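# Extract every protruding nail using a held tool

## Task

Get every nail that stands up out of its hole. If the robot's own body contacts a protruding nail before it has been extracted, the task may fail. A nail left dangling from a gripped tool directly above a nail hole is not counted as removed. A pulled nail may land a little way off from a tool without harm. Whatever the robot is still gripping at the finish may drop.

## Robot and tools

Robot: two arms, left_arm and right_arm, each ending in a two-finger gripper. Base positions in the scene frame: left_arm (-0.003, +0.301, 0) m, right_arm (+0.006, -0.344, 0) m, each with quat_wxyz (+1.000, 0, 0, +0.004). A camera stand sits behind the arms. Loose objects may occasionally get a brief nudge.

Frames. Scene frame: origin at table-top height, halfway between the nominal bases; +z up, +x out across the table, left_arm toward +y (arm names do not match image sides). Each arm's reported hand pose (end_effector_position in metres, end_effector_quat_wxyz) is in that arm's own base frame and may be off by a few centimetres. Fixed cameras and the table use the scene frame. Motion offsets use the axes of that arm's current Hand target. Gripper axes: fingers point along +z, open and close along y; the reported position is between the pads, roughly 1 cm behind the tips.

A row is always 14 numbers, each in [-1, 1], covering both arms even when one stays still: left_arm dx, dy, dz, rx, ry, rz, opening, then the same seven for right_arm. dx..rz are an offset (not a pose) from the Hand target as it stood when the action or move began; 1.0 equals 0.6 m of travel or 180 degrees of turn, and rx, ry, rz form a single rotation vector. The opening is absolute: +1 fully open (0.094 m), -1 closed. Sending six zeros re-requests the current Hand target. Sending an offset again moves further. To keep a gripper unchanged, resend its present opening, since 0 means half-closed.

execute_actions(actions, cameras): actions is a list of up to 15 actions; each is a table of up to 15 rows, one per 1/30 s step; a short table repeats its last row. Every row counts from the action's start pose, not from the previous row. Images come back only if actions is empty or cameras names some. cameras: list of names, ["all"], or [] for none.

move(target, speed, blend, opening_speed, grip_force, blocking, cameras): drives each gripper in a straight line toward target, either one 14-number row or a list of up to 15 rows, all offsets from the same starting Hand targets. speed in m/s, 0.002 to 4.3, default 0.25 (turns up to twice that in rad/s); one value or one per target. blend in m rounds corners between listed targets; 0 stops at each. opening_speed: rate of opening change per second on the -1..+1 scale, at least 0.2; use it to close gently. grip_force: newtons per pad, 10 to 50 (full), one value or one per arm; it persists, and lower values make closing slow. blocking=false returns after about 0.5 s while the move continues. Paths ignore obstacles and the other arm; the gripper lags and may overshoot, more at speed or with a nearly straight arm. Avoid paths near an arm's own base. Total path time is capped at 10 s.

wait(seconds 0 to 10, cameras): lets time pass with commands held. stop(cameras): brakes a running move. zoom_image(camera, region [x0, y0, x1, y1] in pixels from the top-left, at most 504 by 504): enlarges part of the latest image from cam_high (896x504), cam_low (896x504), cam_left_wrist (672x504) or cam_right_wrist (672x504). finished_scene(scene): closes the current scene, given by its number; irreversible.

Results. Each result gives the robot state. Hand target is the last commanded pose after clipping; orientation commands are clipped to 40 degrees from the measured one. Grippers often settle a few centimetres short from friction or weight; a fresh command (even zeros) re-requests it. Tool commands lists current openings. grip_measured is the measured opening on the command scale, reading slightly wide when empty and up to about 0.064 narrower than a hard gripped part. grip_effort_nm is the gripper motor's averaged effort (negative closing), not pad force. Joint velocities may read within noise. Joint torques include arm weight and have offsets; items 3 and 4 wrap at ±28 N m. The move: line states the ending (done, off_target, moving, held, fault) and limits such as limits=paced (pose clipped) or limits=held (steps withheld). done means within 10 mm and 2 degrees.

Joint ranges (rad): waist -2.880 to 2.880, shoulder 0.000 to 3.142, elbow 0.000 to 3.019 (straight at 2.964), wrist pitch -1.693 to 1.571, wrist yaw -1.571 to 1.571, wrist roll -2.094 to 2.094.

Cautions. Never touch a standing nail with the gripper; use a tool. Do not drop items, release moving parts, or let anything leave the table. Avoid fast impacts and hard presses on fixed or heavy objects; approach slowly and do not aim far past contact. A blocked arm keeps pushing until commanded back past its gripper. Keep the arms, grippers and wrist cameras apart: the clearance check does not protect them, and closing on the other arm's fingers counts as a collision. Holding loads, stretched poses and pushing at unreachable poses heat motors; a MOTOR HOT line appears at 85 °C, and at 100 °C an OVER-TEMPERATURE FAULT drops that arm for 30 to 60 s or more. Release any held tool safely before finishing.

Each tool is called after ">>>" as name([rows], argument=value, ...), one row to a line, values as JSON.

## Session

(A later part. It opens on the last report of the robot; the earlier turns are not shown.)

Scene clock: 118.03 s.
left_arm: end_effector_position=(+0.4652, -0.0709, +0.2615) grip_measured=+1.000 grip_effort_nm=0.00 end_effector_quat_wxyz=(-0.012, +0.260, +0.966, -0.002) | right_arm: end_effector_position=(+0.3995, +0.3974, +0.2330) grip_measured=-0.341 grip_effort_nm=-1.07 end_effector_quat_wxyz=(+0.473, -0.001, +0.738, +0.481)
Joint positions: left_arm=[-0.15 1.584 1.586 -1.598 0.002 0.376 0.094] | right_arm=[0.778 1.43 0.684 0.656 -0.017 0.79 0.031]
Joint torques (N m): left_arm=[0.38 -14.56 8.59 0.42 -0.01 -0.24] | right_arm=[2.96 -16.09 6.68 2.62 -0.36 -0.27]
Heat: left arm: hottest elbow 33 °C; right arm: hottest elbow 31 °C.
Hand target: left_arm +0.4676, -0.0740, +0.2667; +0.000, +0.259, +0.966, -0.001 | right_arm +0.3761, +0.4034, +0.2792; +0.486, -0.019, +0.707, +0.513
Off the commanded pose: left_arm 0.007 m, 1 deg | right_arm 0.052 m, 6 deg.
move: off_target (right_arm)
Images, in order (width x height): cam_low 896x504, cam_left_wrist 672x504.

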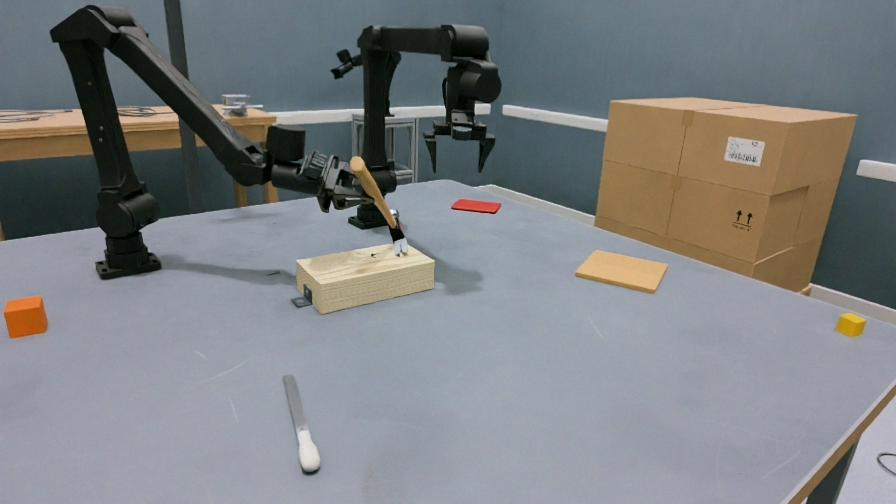

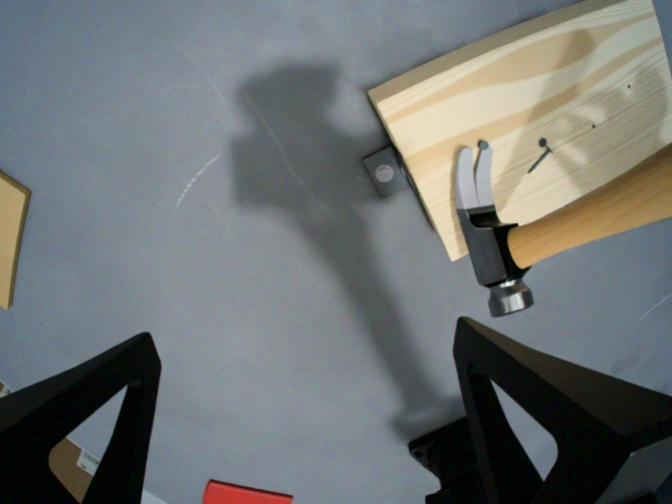

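>>> move(target=[0,0,0,0,0,0,1,0.045,0.045,0.028,0,0,0,-0.9], speed=0.2, cameras=["cam_low","cam_left_wrist"])

>>> zoom_image(camera="cam_left_wrist", region=[400, 80, 600, 280])

>>> zoom_image(camera="cam_low", region=[340, 180, 460, 300])

Scene clock: 119.23 s.
left_arm: end_effector_position=(+0.4652, -0.0709, +0.2615) grip_measured=+1.000 grip_effort_nm=0.00 end_effector_quat_wxyz=(-0.012, +0.260, +0.966, -0.002) | right_arm: end_effector_position=(+0.3947, +0.4013, +0.2333) grip_measured=-0.341 grip_effort_nm=-1.07 end_effector_quat_wxyz=(+0.492, +0.021, +0.738, +0.462)
Joint positions: left_arm=[-0.15 1.584 1.586 -1.598 0.002 0.376 0.094] | right_arm=[0.825 1.43 0.684 0.656 0.1 0.791 0.031]
Joint torques (N m): left_arm=[0.38 -14.51 8.62 0.42 -0.02 -0.23] | right_arm=[6.95 -13.57 9.25 2.47 -1.19 -0.24]
Heat: left arm: hottest elbow 33 °C; right arm: hottest elbow 31 °C.
Hand target: left_arm +0.4676, -0.0740, +0.2667; +0.000, +0.259, +0.966, -0.001 | right_arm +0.3589, +0.4413, +0.2792; +0.486, -0.019, +0.707, +0.513
Off the commanded pose: left_arm 0.007 m, 1 deg | right_arm 0.071 m, 8 deg.
move: off_target (right_arm)
Images, in order (width x height): cam_low 896x504, cam_left_wrist 672x504.

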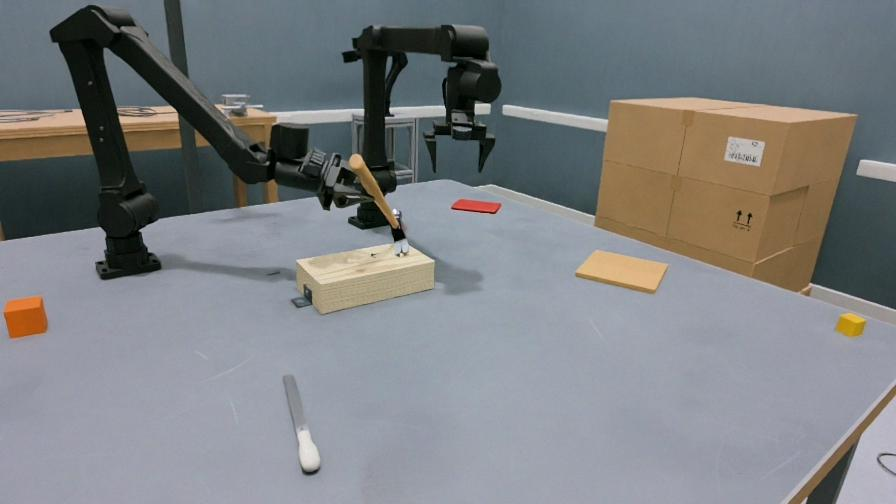

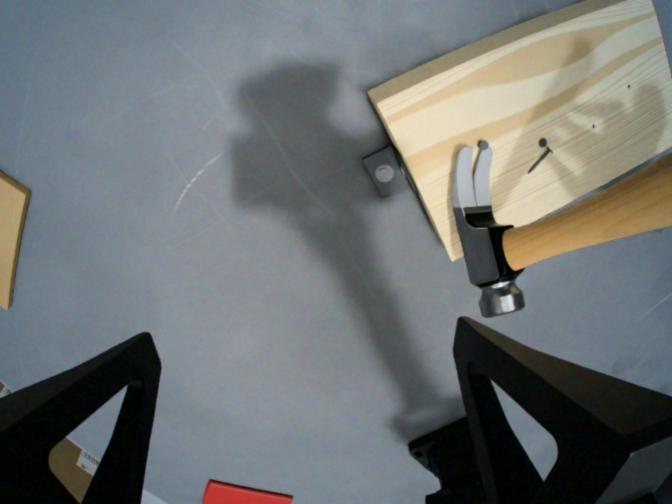

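Scaled by 2.520 from the camera's 672x504 image, which has a finer 960x720 frame.

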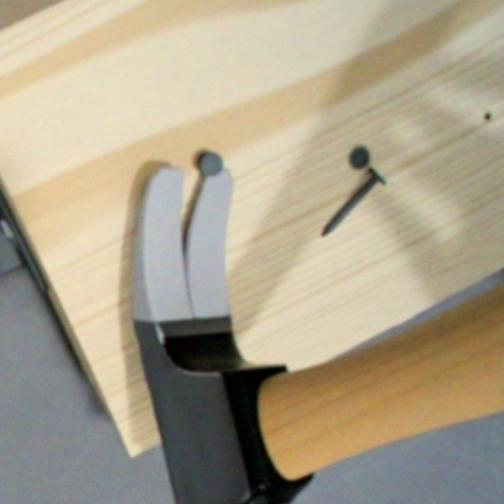

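Scaled by 4.200 from the camera's 896x504 image, which has a finer 1280x720 frame.

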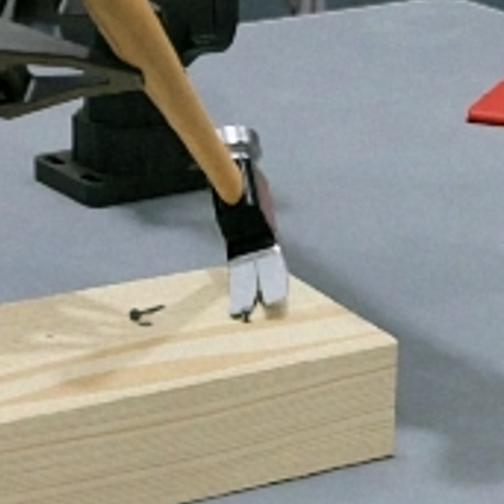

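>>> move(target=[0,0,0,0,0,0,1,0.035,-0.035,-0.01,0,0,0,-0.9], speed=0.2, cameras=["cam_left_wrist","cam_low"])

>>> zoom_image(camera="cam_left_wrist", region=[400, 80, 600, 280])

Scene clock: 120.40 s.
left_arm: end_effector_position=(+0.4652, -0.0709, +0.2615) grip_measured=+1.000 grip_effort_nm=-0.01 end_effector_quat_wxyz=(-0.012, +0.260, +0.966, -0.002) | right_arm: end_effector_position=(+0.3949, +0.4011, +0.2335) grip_measured=-0.341 grip_effort_nm=-1.07 end_effector_quat_wxyz=(+0.500, +0.024, +0.728, +0.469)
Joint positions: left_arm=[-0.15 1.584 1.586 -1.598 0.002 0.376 0.094] | right_arm=[0.827 1.445 0.674 0.711 0.107 0.793 0.031]
Joint torques (N m): left_arm=[0.38 -14.56 8.59 0.42 -0.02 -0.23] | right_arm=[7.12 -11.11 6.43 3.96 -1.4 -0.27]
Heat: left arm: hottest elbow 33 °C; right arm: hottest elbow 31 °C.
Hand target: left_arm +0.4676, -0.0740, +0.2667; +0.000, +0.259, +0.966, -0.001 | right_arm +0.3548, +0.4369, +0.2494; +0.486, -0.019, +0.707, +0.513
Off the commanded pose: left_arm 0.007 m, 1 deg | right_arm 0.056 m, 8 deg.
move: off_target (right_arm)
Images, in order (width x height): cam_low 896x504, cam_left_wrist 672x504.

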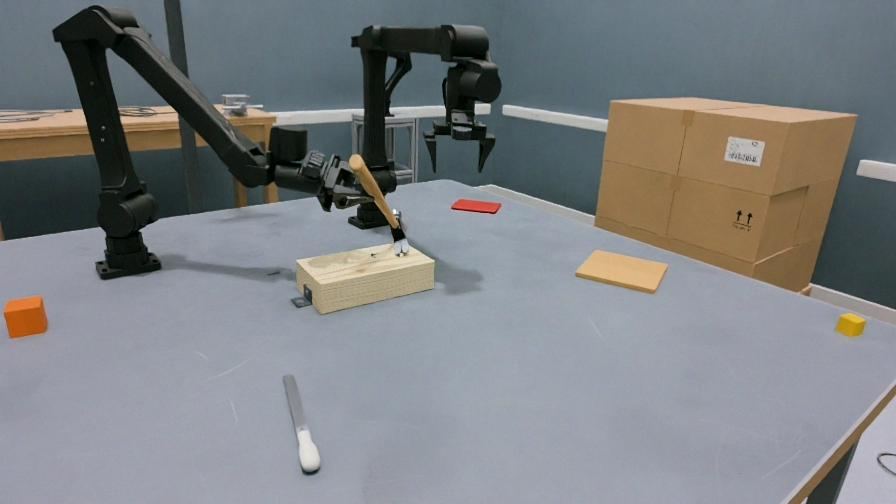

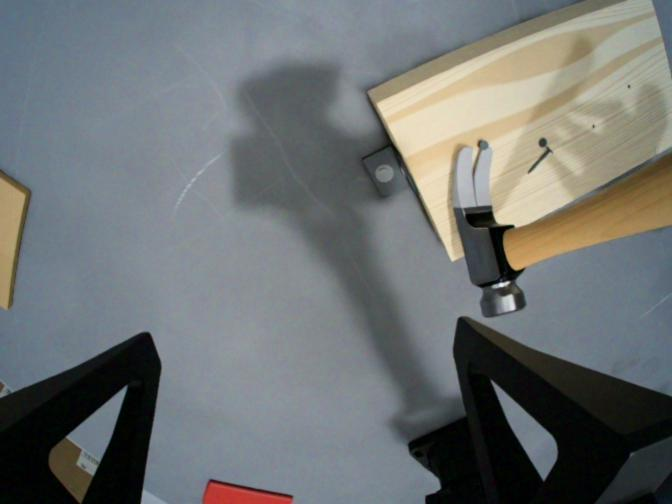

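Scaled by 2.520 from the camera's 672x504 image, which has a finer 960x720 frame.

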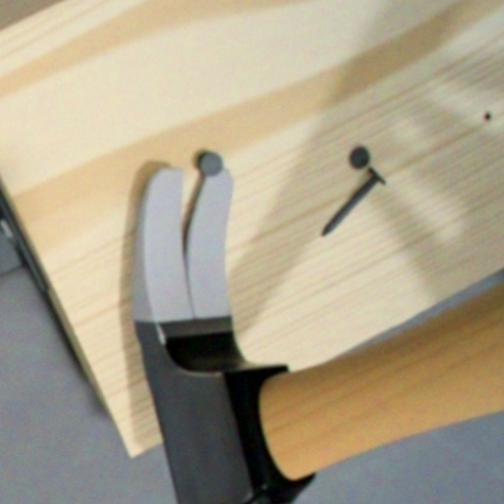

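>>> move(target=[0,0,0,0,0,0,1,-0.113,-0.107,0.010,0,0,0,-0.9], speed=0.15, cameras=["cam_left_wrist","cam_low"])

>>> zoom_image(camera="cam_left_wrist", region=[400, 80, 600, 280])

>>> zoom_image(camera="cam_low", region=[360, 210, 440, 290])

Scene clock: 121.93 s.
left_arm: end_effector_position=(+0.4652, -0.0709, +0.2615) grip_measured=+1.000 grip_effort_nm=0.00 end_effector_quat_wxyz=(-0.012, +0.260, +0.966, -0.002) | right_arm: end_effector_position=(+0.4083, +0.3858, +0.2271) grip_measured=-0.341 grip_effort_nm=-1.07 end_effector_quat_wxyz=(+0.449, -0.017, +0.732, +0.513)
Joint positions: left_arm=[-0.15 1.584 1.586 -1.598 0.002 0.376 0.094] | right_arm=[0.706 1.455 0.671 0.712 -0.168 0.817 0.031]
Joint torques (N m): left_arm=[0.38 -14.56 8.62 0.4 -0.02 -0.23] | right_arm=[-1.96 -10.34 9.05 3.66 0.33 -0.62]
Heat: left arm: hottest elbow 33 °C; right arm: hottest elbow 31 °C.
Hand target: left_arm +0.4676, -0.0740, +0.2667; +0.000, +0.259, +0.966, -0.001 | right_arm +0.4284, +0.3790, +0.2519; +0.486, -0.019, +0.707, +0.513
Off the commanded pose: left_arm 0.007 m, 1 deg | right_arm 0.033 m, 5 deg.
move: off_target (right_arm)
Images, in order (width x height): cam_low 896x504, cam_left_wrist 672x504.

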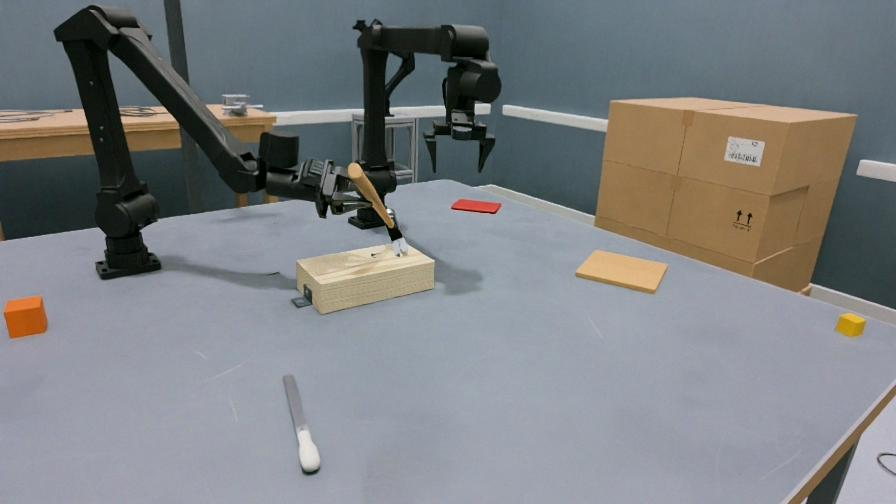

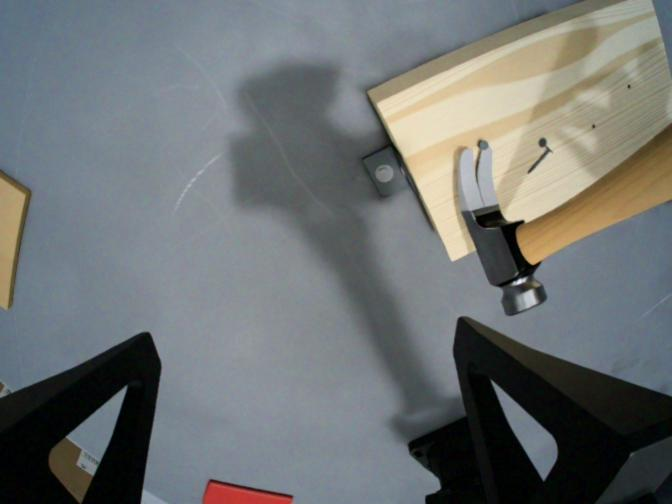

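Scaled by 2.520 from the camera's 672x504 image, which has a finer 960x720 frame.

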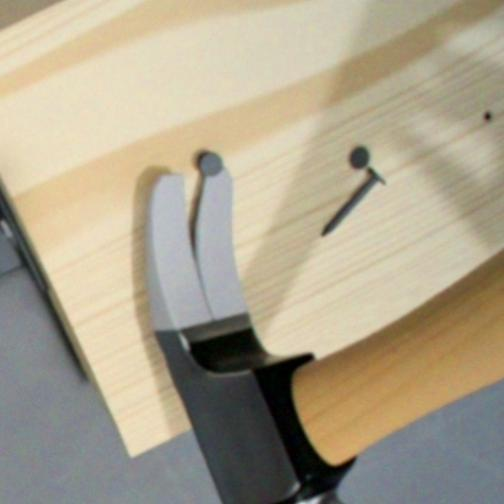

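Scaled by 6.300 from the camera's 896x504 image, which has a finer 1280x720 frame.

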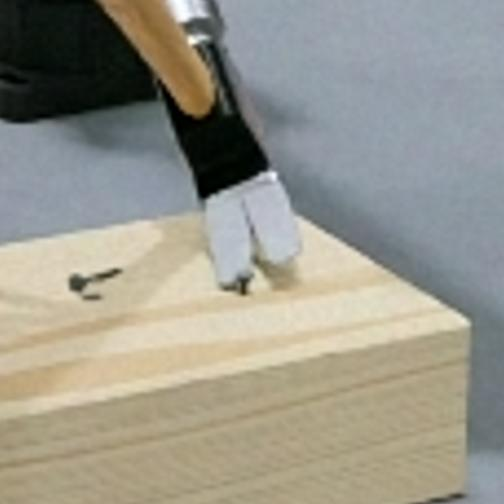

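>>> move(target=[0,0,0,0,0,0,1,0.112,0.089,-0.013,0,0,0.04,-0.9], speed=0.3, cameras=["cam_left_wrist","cam_low"])

>>> zoom_image(camera="cam_left_wrist", region=[400, 80, 600, 280])

Scene clock: 123.47 s.
left_arm: end_effector_position=(+0.4652, -0.0709, +0.2615) grip_measured=+1.000 grip_effort_nm=0.00 end_effector_quat_wxyz=(-0.012, +0.260, +0.966, -0.002) | right_arm: end_effector_position=(+0.3974, +0.3973, +0.2311) grip_measured=-0.341 grip_effort_nm=-1.07 end_effector_quat_wxyz=(+0.488, +0.039, +0.723, +0.487)
Joint positions: left_arm=[-0.15 1.584 1.586 -1.598 0.002 0.376 0.094] | right_arm=[0.811 1.455 0.665 0.74 0.081 0.843 0.031]
Joint torques (N m): left_arm=[0.44 -14.56 8.64 0.42 -0.01 -0.23] | right_arm=[6.53 -10.87 6.19 3.85 -1.25 0.56]
Heat: left arm: hottest elbow 33 °C; right arm: hottest elbow 31 °C.
Hand target: left_arm +0.4676, -0.0740, +0.2667; +0.000, +0.259, +0.966, -0.001 | right_arm +0.3597, +0.4302, +0.2421; +0.453, +0.025, +0.707, +0.543
Off the commanded pose: left_arm 0.007 m, 1 deg | right_arm 0.051 m, 8 deg.
move: off_target (right_arm)
Images, in order (width x height): cam_low 896x504, cam_left_wrist 672x504.

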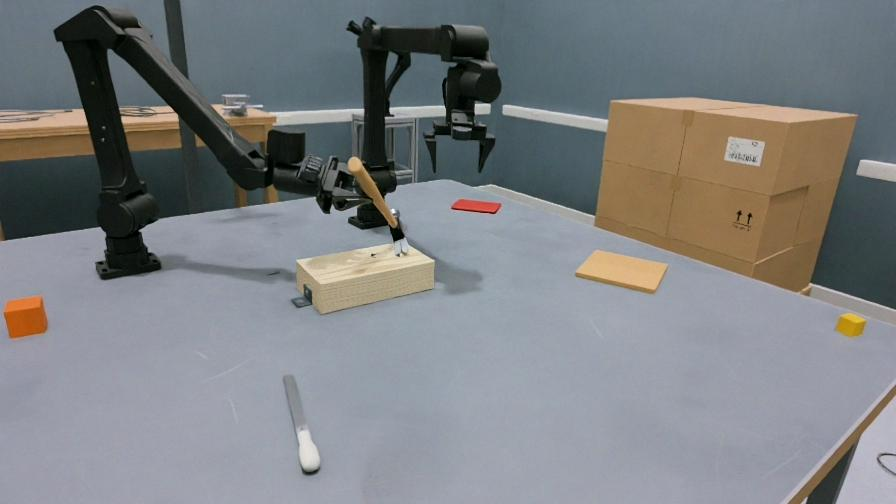

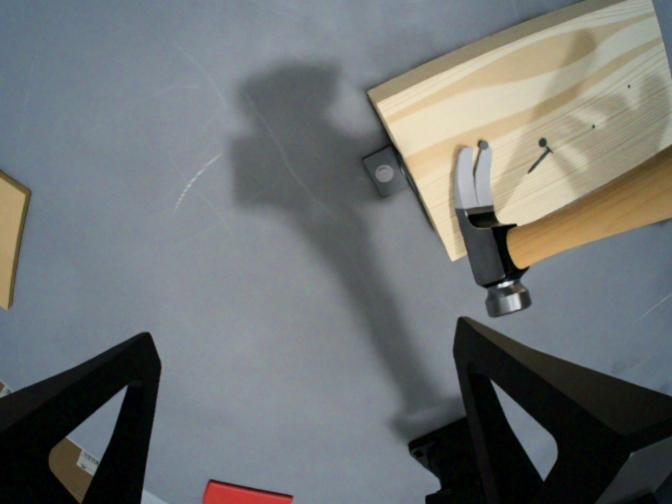

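Scaled by 2.520 from the camera's 672x504 image, which has a finer 960x720 frame.

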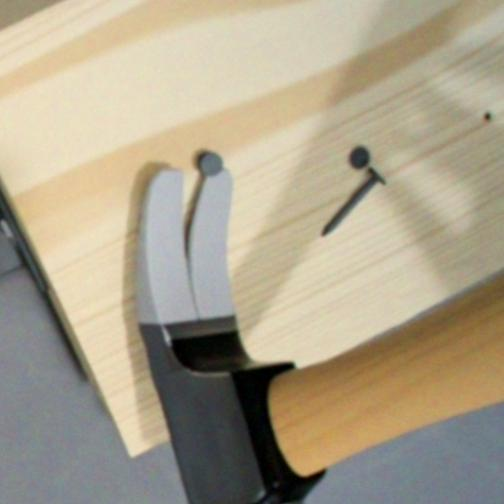

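>>> move(target=[0,0,0,0,0,0,1,-0.066,-0.026,0.065,0,0,-0.04,-0.9], speed=0.2, cameras=["cam_left_wrist","cam_low"])

>>> zoom_image(camera="cam_left_wrist", region=[400, 80, 600, 280])

Scene clock: 125.07 s.
left_arm: end_effector_position=(+0.4652, -0.0709, +0.2615) grip_measured=+1.000 grip_effort_nm=0.00 end_effector_quat_wxyz=(-0.012, +0.260, +0.966, -0.002) | right_arm: end_effector_position=(+0.4102, +0.4091, +0.2353) grip_measured=-0.341 grip_effort_nm=-1.07 end_effector_quat_wxyz=(+0.483, -0.004, +0.721, +0.497)
Joint positions: left_arm=[-0.15 1.584 1.586 -1.598 0.002 0.376 0.094] | right_arm=[0.776 1.492 0.713 0.74 -0.03 0.793 0.031]
Joint torques (N m): left_arm=[0.38 -14.56 8.61 0.39 -0.02 -0.24] | right_arm=[1.73 -9.58 11.15 2.09 -0.6 -0.24]
Heat: left arm: hottest elbow 33 °C; right arm: hottest elbow 31 °C.
Hand target: left_arm +0.4676, -0.0740, +0.2667; +0.000, +0.259, +0.966, -0.001 | right_arm +0.4160, +0.4319, +0.2540; +0.486, -0.019, +0.707, +0.513
Off the commanded pose: left_arm 0.007 m, 1 deg | right_arm 0.030 m, 3 deg.
move: off_target (right_arm)
Images, in order (width x height): cam_low 896x504, cam_left_wrist 672x504.

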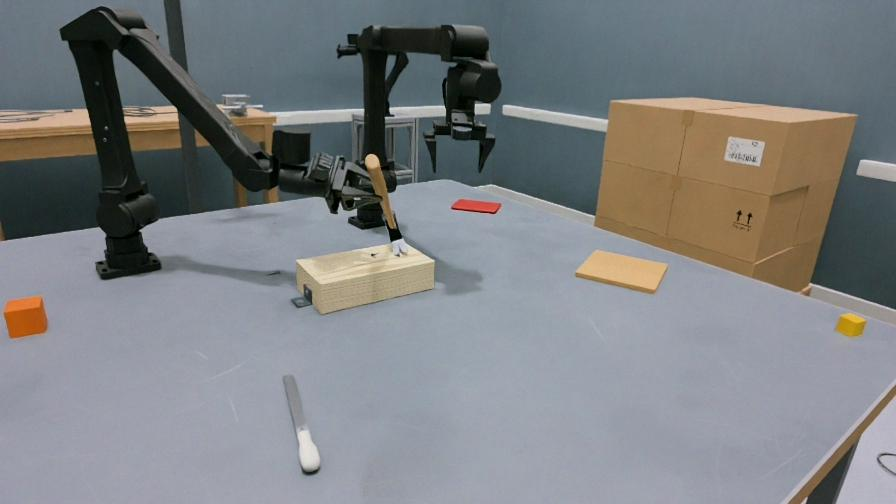

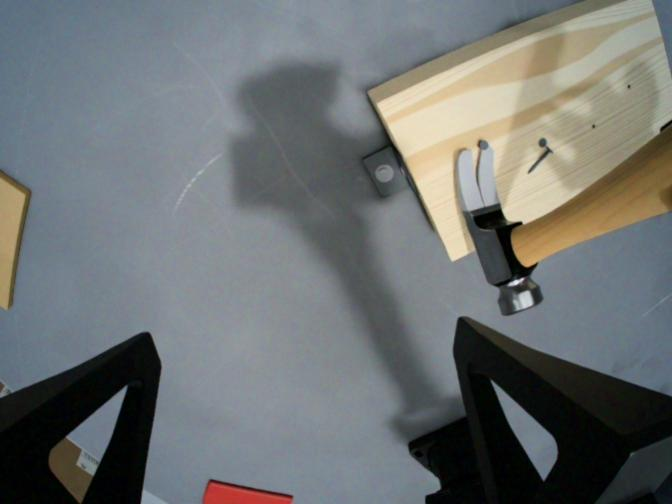

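Scaled by 2.520 from the camera's 672x504 image, which has a finer 960x720 frame.

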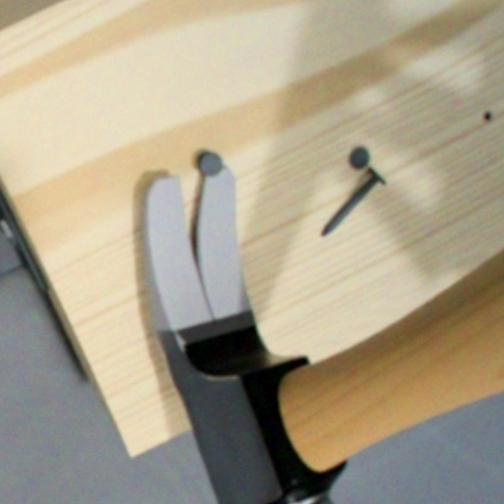

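>>> move(target=[0,0,0,0,0,0,1,0.01,0.128,0.0,0,0,0,-0.9], speed=0.3, cameras=["cam_left_wrist","cam_low"])

>>> zoom_image(camera="cam_left_wrist", region=[400, 80, 600, 280])

>>> zoom_image(camera="cam_low", region=[360, 210, 440, 290])

Scene clock: 126.40 s.
left_arm: end_effector_position=(+0.4652, -0.0709, +0.2615) grip_measured=+1.000 grip_effort_nm=-0.01 end_effector_quat_wxyz=(-0.012, +0.260, +0.966, -0.002) | right_arm: end_effector_position=(+0.4076, +0.4257, +0.2417) grip_measured=-0.342 grip_effort_nm=-1.07 end_effector_quat_wxyz=(+0.496, +0.004, +0.745, +0.446)
Joint positions: left_arm=[-0.15 1.584 1.586 -1.598 0.002 0.376 0.094] | right_arm=[0.841 1.467 0.772 0.583 0.114 0.751 0.031]
Joint torques (N m): left_arm=[0.38 -14.51 8.58 0.42 -0.01 -0.23] | right_arm=[7.18 -15.56 11.06 2.09 -1.1 0.18]
Heat: left arm: hottest elbow 33 °C; right arm: hottest elbow 31 °C.
Hand target: left_arm +0.4676, -0.0740, +0.2667; +0.000, +0.259, +0.966, -0.001 | right_arm +0.3726, +0.4710, +0.3042; +0.486, -0.019, +0.707, +0.513
Off the commanded pose: left_arm 0.007 m, 1 deg | right_arm 0.085 m, 9 deg.
move: off_target (right_arm)
Images, in order (width x height): cam_low 896x504, cam_left_wrist 672x504.

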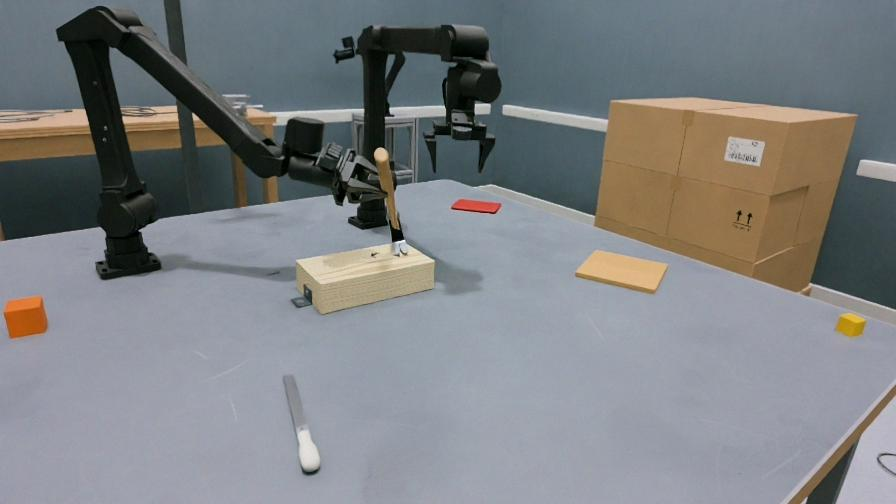

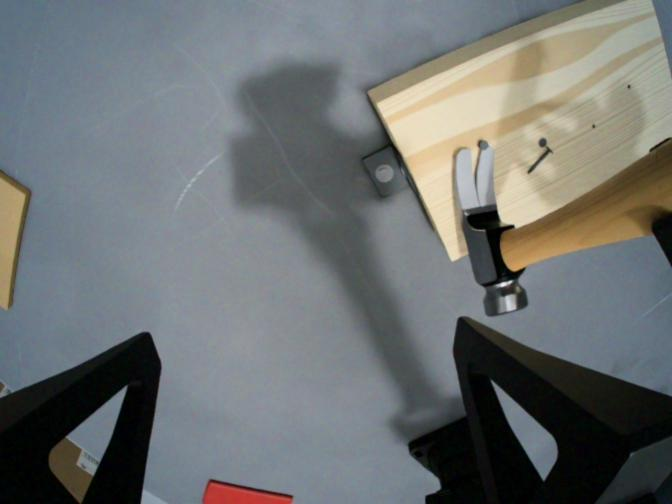

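Scaled by 2.520 from the camera's 672x504 image, which has a finer 960x720 frame.

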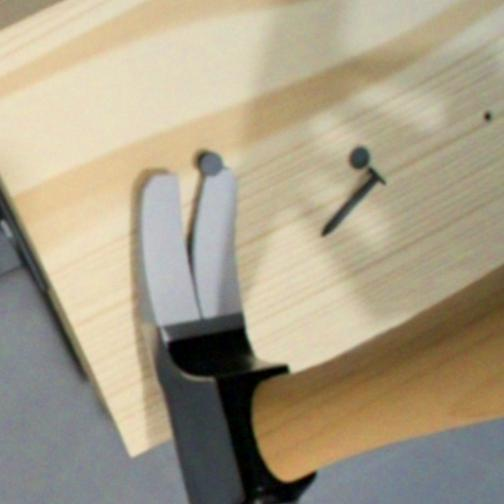

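Scaled by 6.300 from the camera's 896x504 image, which has a finer 1280x720 frame.

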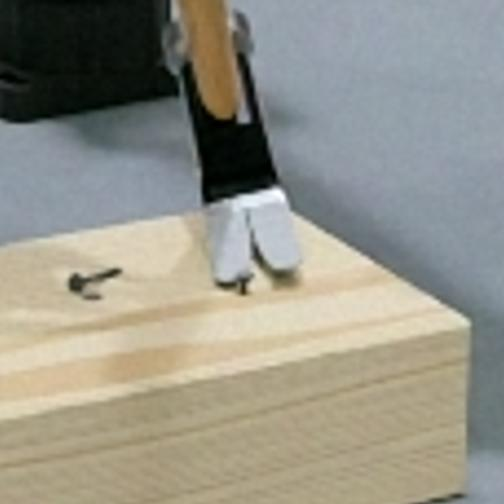

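>>> move(target=[0,0,0,0,0,0,1,0.057,0.041,-0.01,0,0,-0.167,-0.9], speed=0.15, cameras=["cam_left_wrist","cam_low"])

>>> zoom_image(camera="cam_left_wrist", region=[400, 80, 600, 280])

>>> zoom_image(camera="cam_low", region=[360, 210, 440, 290])

Scene clock: 129.20 s.
left_arm: end_effector_position=(+0.4652, -0.0709, +0.2615) grip_measured=+1.000 grip_effort_nm=0.00 end_effector_quat_wxyz=(-0.012, +0.260, +0.966, -0.002) | right_arm: end_effector_position=(+0.4033, +0.4334, +0.2423) grip_measured=-0.333 grip_effort_nm=-1.08 end_effector_quat_wxyz=(+0.560, -0.060, +0.742, +0.363)
Joint positions: left_arm=[-0.15 1.584 1.586 -1.598 0.002 0.376 0.094] | right_arm=[0.89 1.48 0.786 0.583 0.232 0.521 0.031]
Joint torques (N m): left_arm=[0.32 -14.56 8.59 0.42 -0.01 -0.23] | right_arm=[11.4 -15.44 8.8 3.9 -1.19 -2.92]
Heat: left arm: hottest elbow 33 °C; right arm: hottest elbow 31 °C.
Hand target: left_arm +0.4676, -0.0740, +0.2667; +0.000, +0.259, +0.966, -0.001 | right_arm +0.3376, +0.4944, +0.2973; +0.603, -0.202, +0.678, +0.370
Off the commanded pose: left_arm 0.007 m, 1 deg | right_arm 0.105 m, 19 deg.
move: off_target (right_arm)
Images, in order (width x height): cam_low 896x504, cam_left_wrist 672x504.

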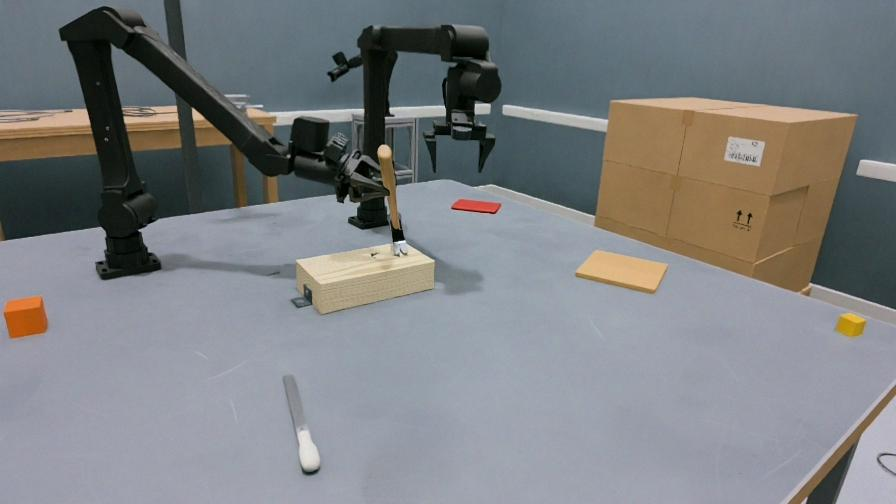

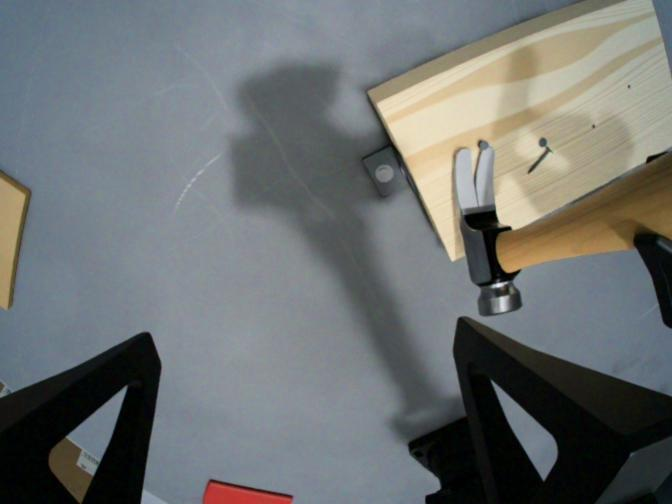

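Scaled by 2.520 from the camera's 672x504 image, which has a finer 960x720 frame.

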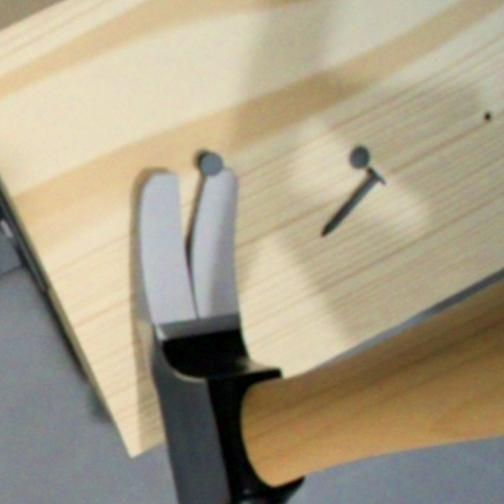

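Scaled by 6.300 from the camera's 896x504 image, which has a finer 1280x720 frame.

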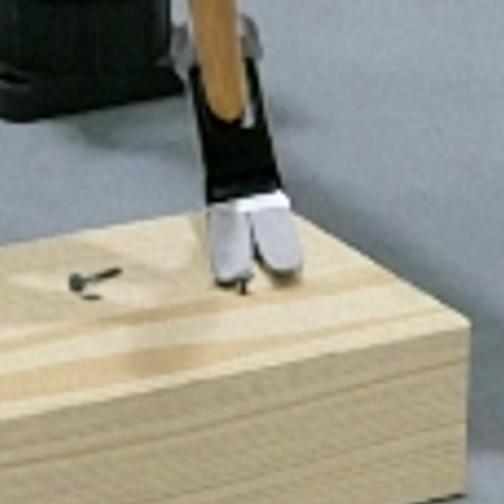

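>>> move(target=[0,0,0,0,0,0,1,0.042,0.10,-0.01,0,0,-0.14,-0.9], speed=0.15, cameras=["cam_left_wrist","cam_low"])

>>> zoom_image(camera="cam_left_wrist", region=[400, 80, 600, 280])

>>> zoom_image(camera="cam_low", region=[360, 210, 440, 290])

Scene clock: 131.87 s.
left_arm: end_effector_position=(+0.4652, -0.0709, +0.2615) grip_measured=+1.000 grip_effort_nm=0.00 end_effector_quat_wxyz=(-0.012, +0.260, +0.966, -0.002) | right_arm: end_effector_position=(+0.2777, +0.5217, +0.2651) grip_measured=-0.899 grip_effort_nm=-0.10 end_effector_quat_wxyz=(+0.656, -0.352, +0.628, +0.228)
Joint positions: left_arm=[-0.15 1.584 1.586 -1.598 0.002 0.376 0.094] | right_arm=[1.179 1.473 0.794 0.642 0.334 -0.164 0.005]
Joint torques (N m): left_arm=[0.38 -14.56 8.59 0.42 -0.01 -0.23] | right_arm=[0.62 -11.28 11.25 1.66 0.16 -0.26]
Heat: left arm: hottest elbow 33 °C; right arm: hottest elbow 31 °C.
Hand target: left_arm +0.4676, -0.0740, +0.2667; +0.000, +0.259, +0.966, -0.001 | right_arm +0.2855, +0.5330, +0.2883; +0.669, -0.345, +0.617, +0.229
Off the commanded pose: left_arm 0.007 m, 1 deg | right_arm 0.027 m, 2 deg.
move: off_target (right_arm)
Images, in order (width x height): cam_low 896x504, cam_left_wrist 672x504.

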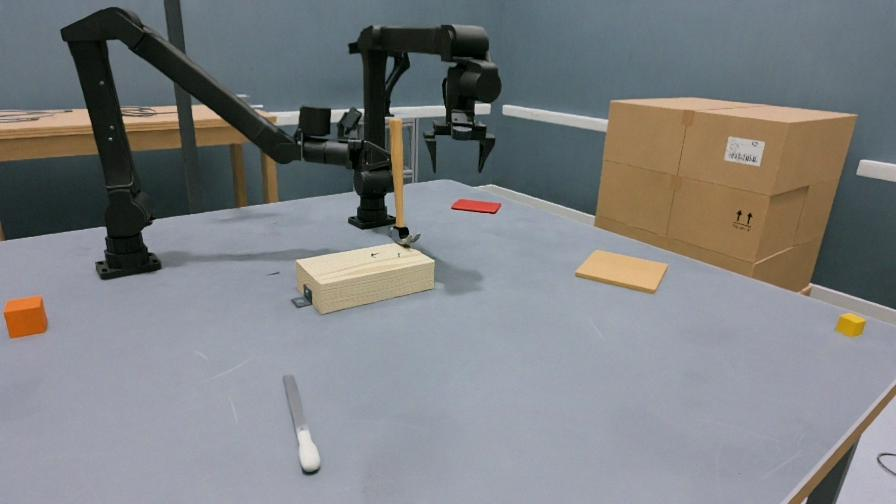

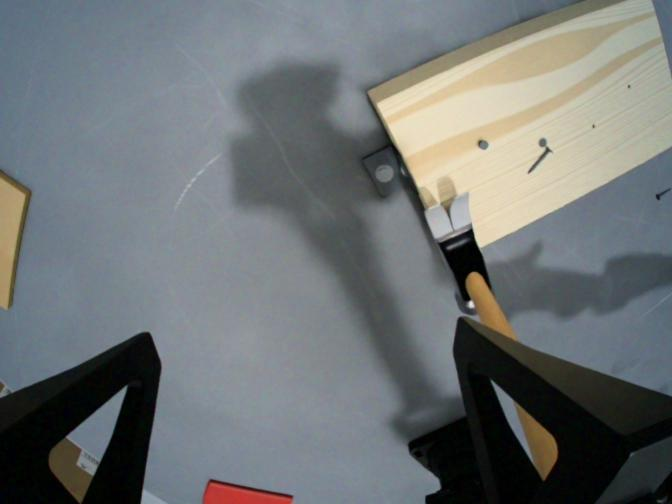

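Scaled by 2.520 from the camera's 672x504 image, which has a finer 960x720 frame.

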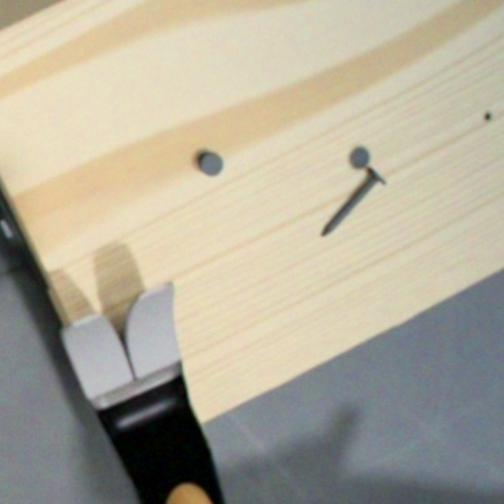

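Scaled by 6.300 from the camera's 896x504 image, which has a finer 1280x720 frame.

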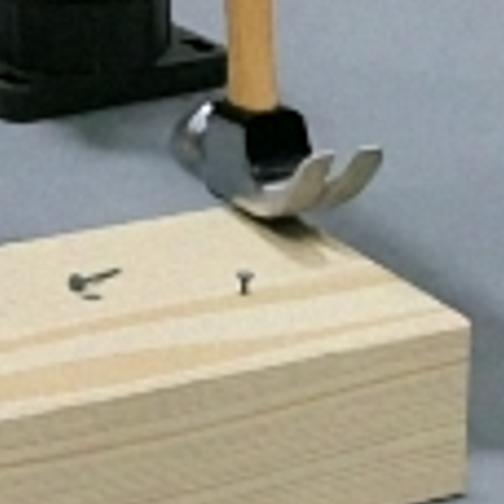

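>>> zoom_image(camera="cam_low", region=[320, 90, 480, 270])

>>> execute_actions(actions=[])

Scaled by 2.800 from the camera's 896x504 image, which has a finer 1280x720 frame.

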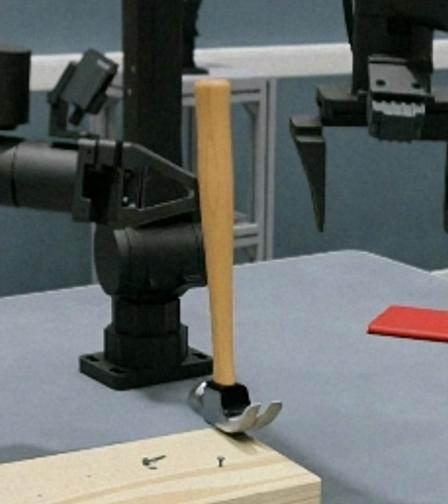

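Scene clock: 132.00 s.
left_arm: end_effector_position=(+0.4652, -0.0709, +0.2615) grip_measured=+1.000 grip_effort_nm=-0.01 end_effector_quat_wxyz=(-0.012, +0.260, +0.966, -0.002) | right_arm: end_effector_position=(+0.2777, +0.5217, +0.2651) grip_measured=-0.899 grip_effort_nm=-0.10 end_effector_quat_wxyz=(+0.656, -0.352, +0.628, +0.228)
Joint positions: left_arm=[-0.15 1.584 1.586 -1.598 0.002 0.376 0.094] | right_arm=[1.179 1.473 0.794 0.642 0.334 -0.165 0.005]
Joint velocities: within noise
Joint torques (N m): left_arm=[0.44 -14.56 8.59 0.42 -0.02 -0.23] | right_arm=[0.5 -11.52 11.28 1.52 0.14 -0.27]
Heat: left arm: hottest elbow 33 °C; right arm: hottest elbow 31 °C.
Hand target: left_arm +0.4676, -0.0740, +0.2667; +0.000, +0.259, +0.966, -0.001 | right_arm +0.2855, +0.5330, +0.2883; +0.669, -0.345, +0.617, +0.229
Tool commands: left_gripper/opening=+1.0 right_gripper/opening=-0.9
Off the commanded pose: left_arm 0.007 m, 1 deg | right_arm 0.027 m, 2 deg.

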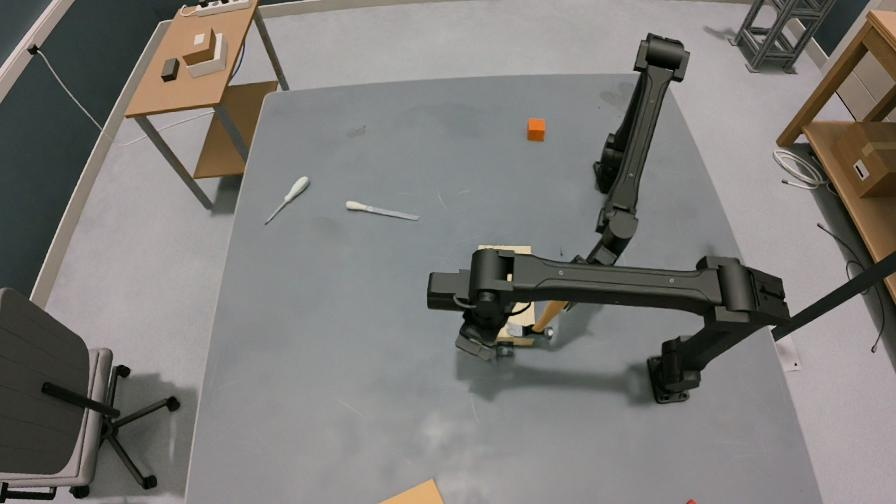

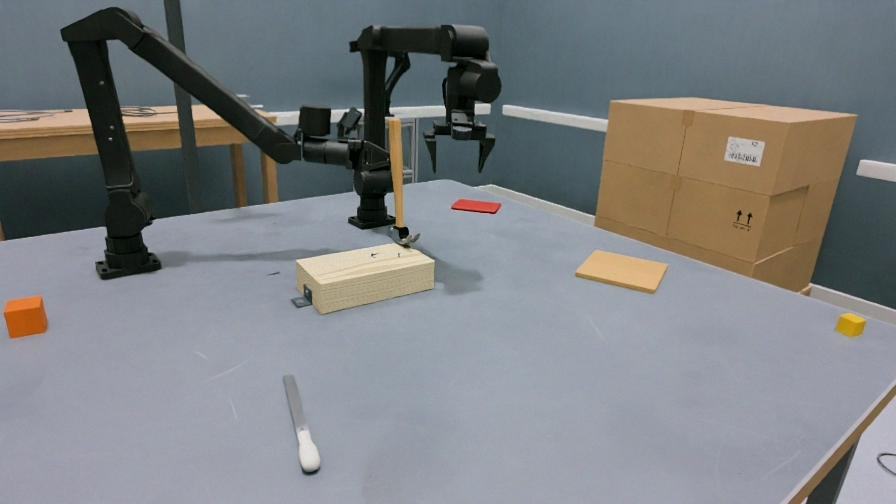

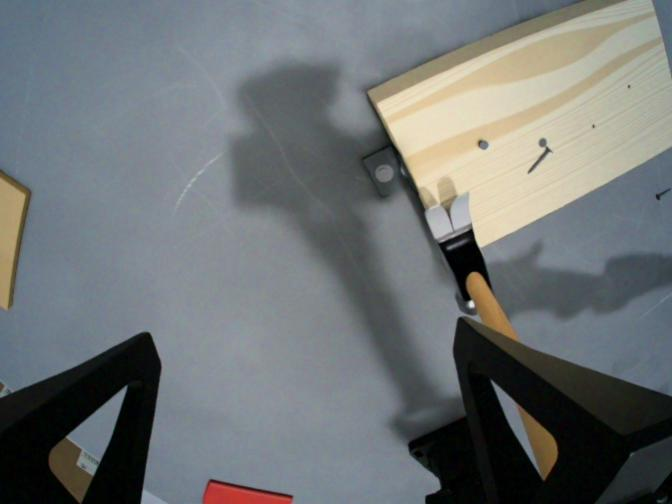

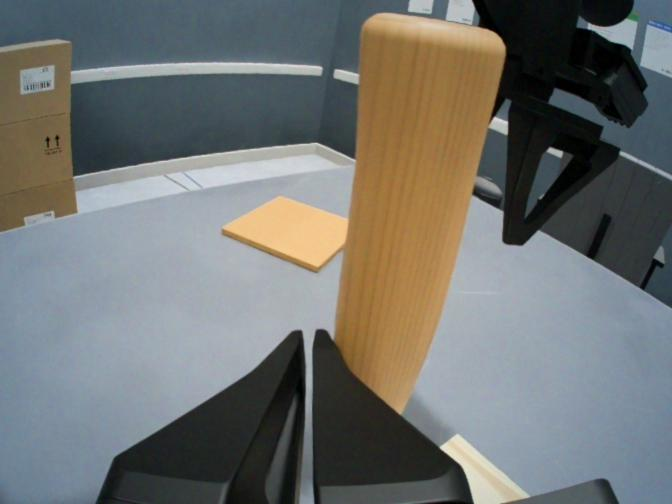

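>>> execute_actions([
  [[0,0,0,0,0,0,1,0,-0.006,0,0,0,0,1],[0,0,0,0,0,0,1,0,-0.012,0,0,0,0,1],[0,0,0,0,0,0,1,0,-0.018,0,0,0,0,1],[0,0,0,0,0,0,1,0,-0.024,0.005,0,0,0,1],[0,0,0,0,0,0,1,0,-0.03,0.01,0,0,0,1],[0,0,0,0,0,0,1,0,-0.036,0.016,0,0,0,1],[0,0,0,0,0,0,1,0,-0.038,0.022,0,0,0,1],[0,0,0,0,0,0,1,0,-0.038,0.029,0,0,0,1],[0,0,0,0,0,0,1,0,-0.038,0.036,0,0,0,1],[0,0,0,0,0,0,1,0,-0.038,0.043,0,0,0,1],[0,0,0,0,0,0,1,0,-0.038,0.05,0,0,0,1],[0,0,0,0,0,0,1,0,-0.038,0.057,0,0,0,1],[0,0,0,0,0,0,1,0,-0.038,0.064,0,0,0,1],[0,0,0,0,0,0,1,0,-0.038,0.07,0,0,0,1],[0,0,0,0,0,0,1,0,-0.038,0.075,0,0,0,1]],
], cameras=["cam_low","cam_right_wrist","cam_left_wrist"])

Scene clock: 133.87 s.
left_arm: end_effector_position=(+0.4652, -0.0709, +0.2615) grip_measured=+1.000 grip_effort_nm=0.00 end_effector_quat_wxyz=(-0.012, +0.260, +0.966, -0.002) | right_arm: end_effector_position=(+0.3204, +0.5354, +0.2814) grip_measured=+0.998 grip_effort_nm=0.07 end_effector_quat_wxyz=(+0.663, -0.346, +0.622, +0.232)
Joint positions: left_arm=[-0.15 1.584 1.586 -1.598 0.002 0.376 0.094] | right_arm=[1.104 1.526 0.89 0.622 0.258 -0.167 0.094]
Joint torques (N m): left_arm=[0.44 -14.56 8.59 0.4 -0.01 -0.23] | right_arm=[0.5 -10.75 11.22 1.46 0.11 -0.28]
Heat: left arm: hottest elbow 33 °C; right arm: hottest elbow 32 °C.
Hand target: left_arm +0.4676, -0.0740, +0.2667; +0.000, +0.259, +0.966, -0.001 | right_arm +0.3323, +0.5514, +0.2924; +0.669, -0.345, +0.617, +0.229
Off the commanded pose: left_arm 0.007 m, 1 deg | right_arm 0.023 m, 1 deg.
Images, in order (width x height): cam_low 896x504, cam_left_wrist 672x504, cam_right_wrist 672x504.

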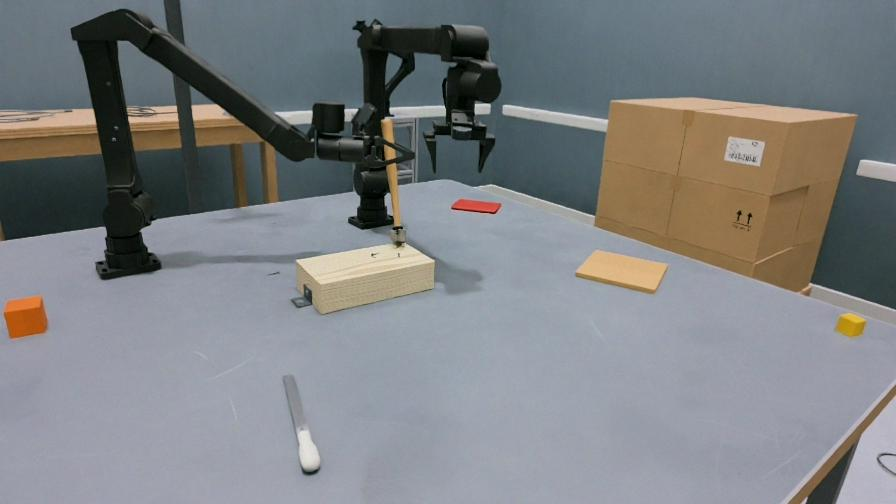

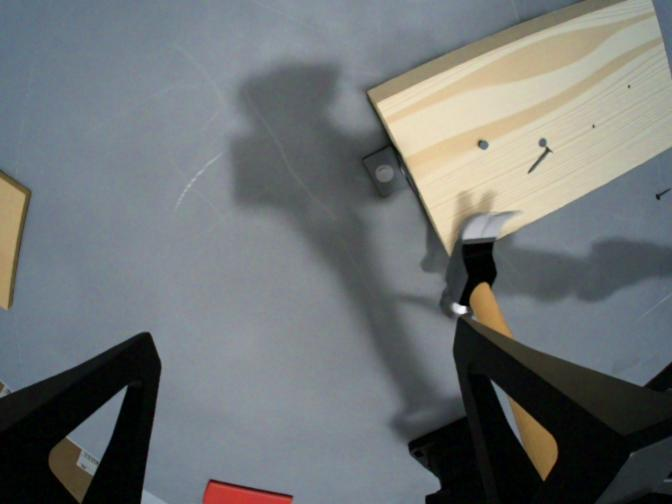

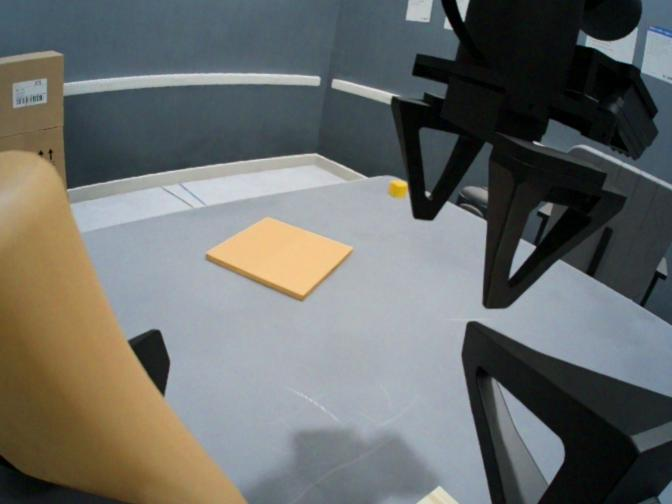

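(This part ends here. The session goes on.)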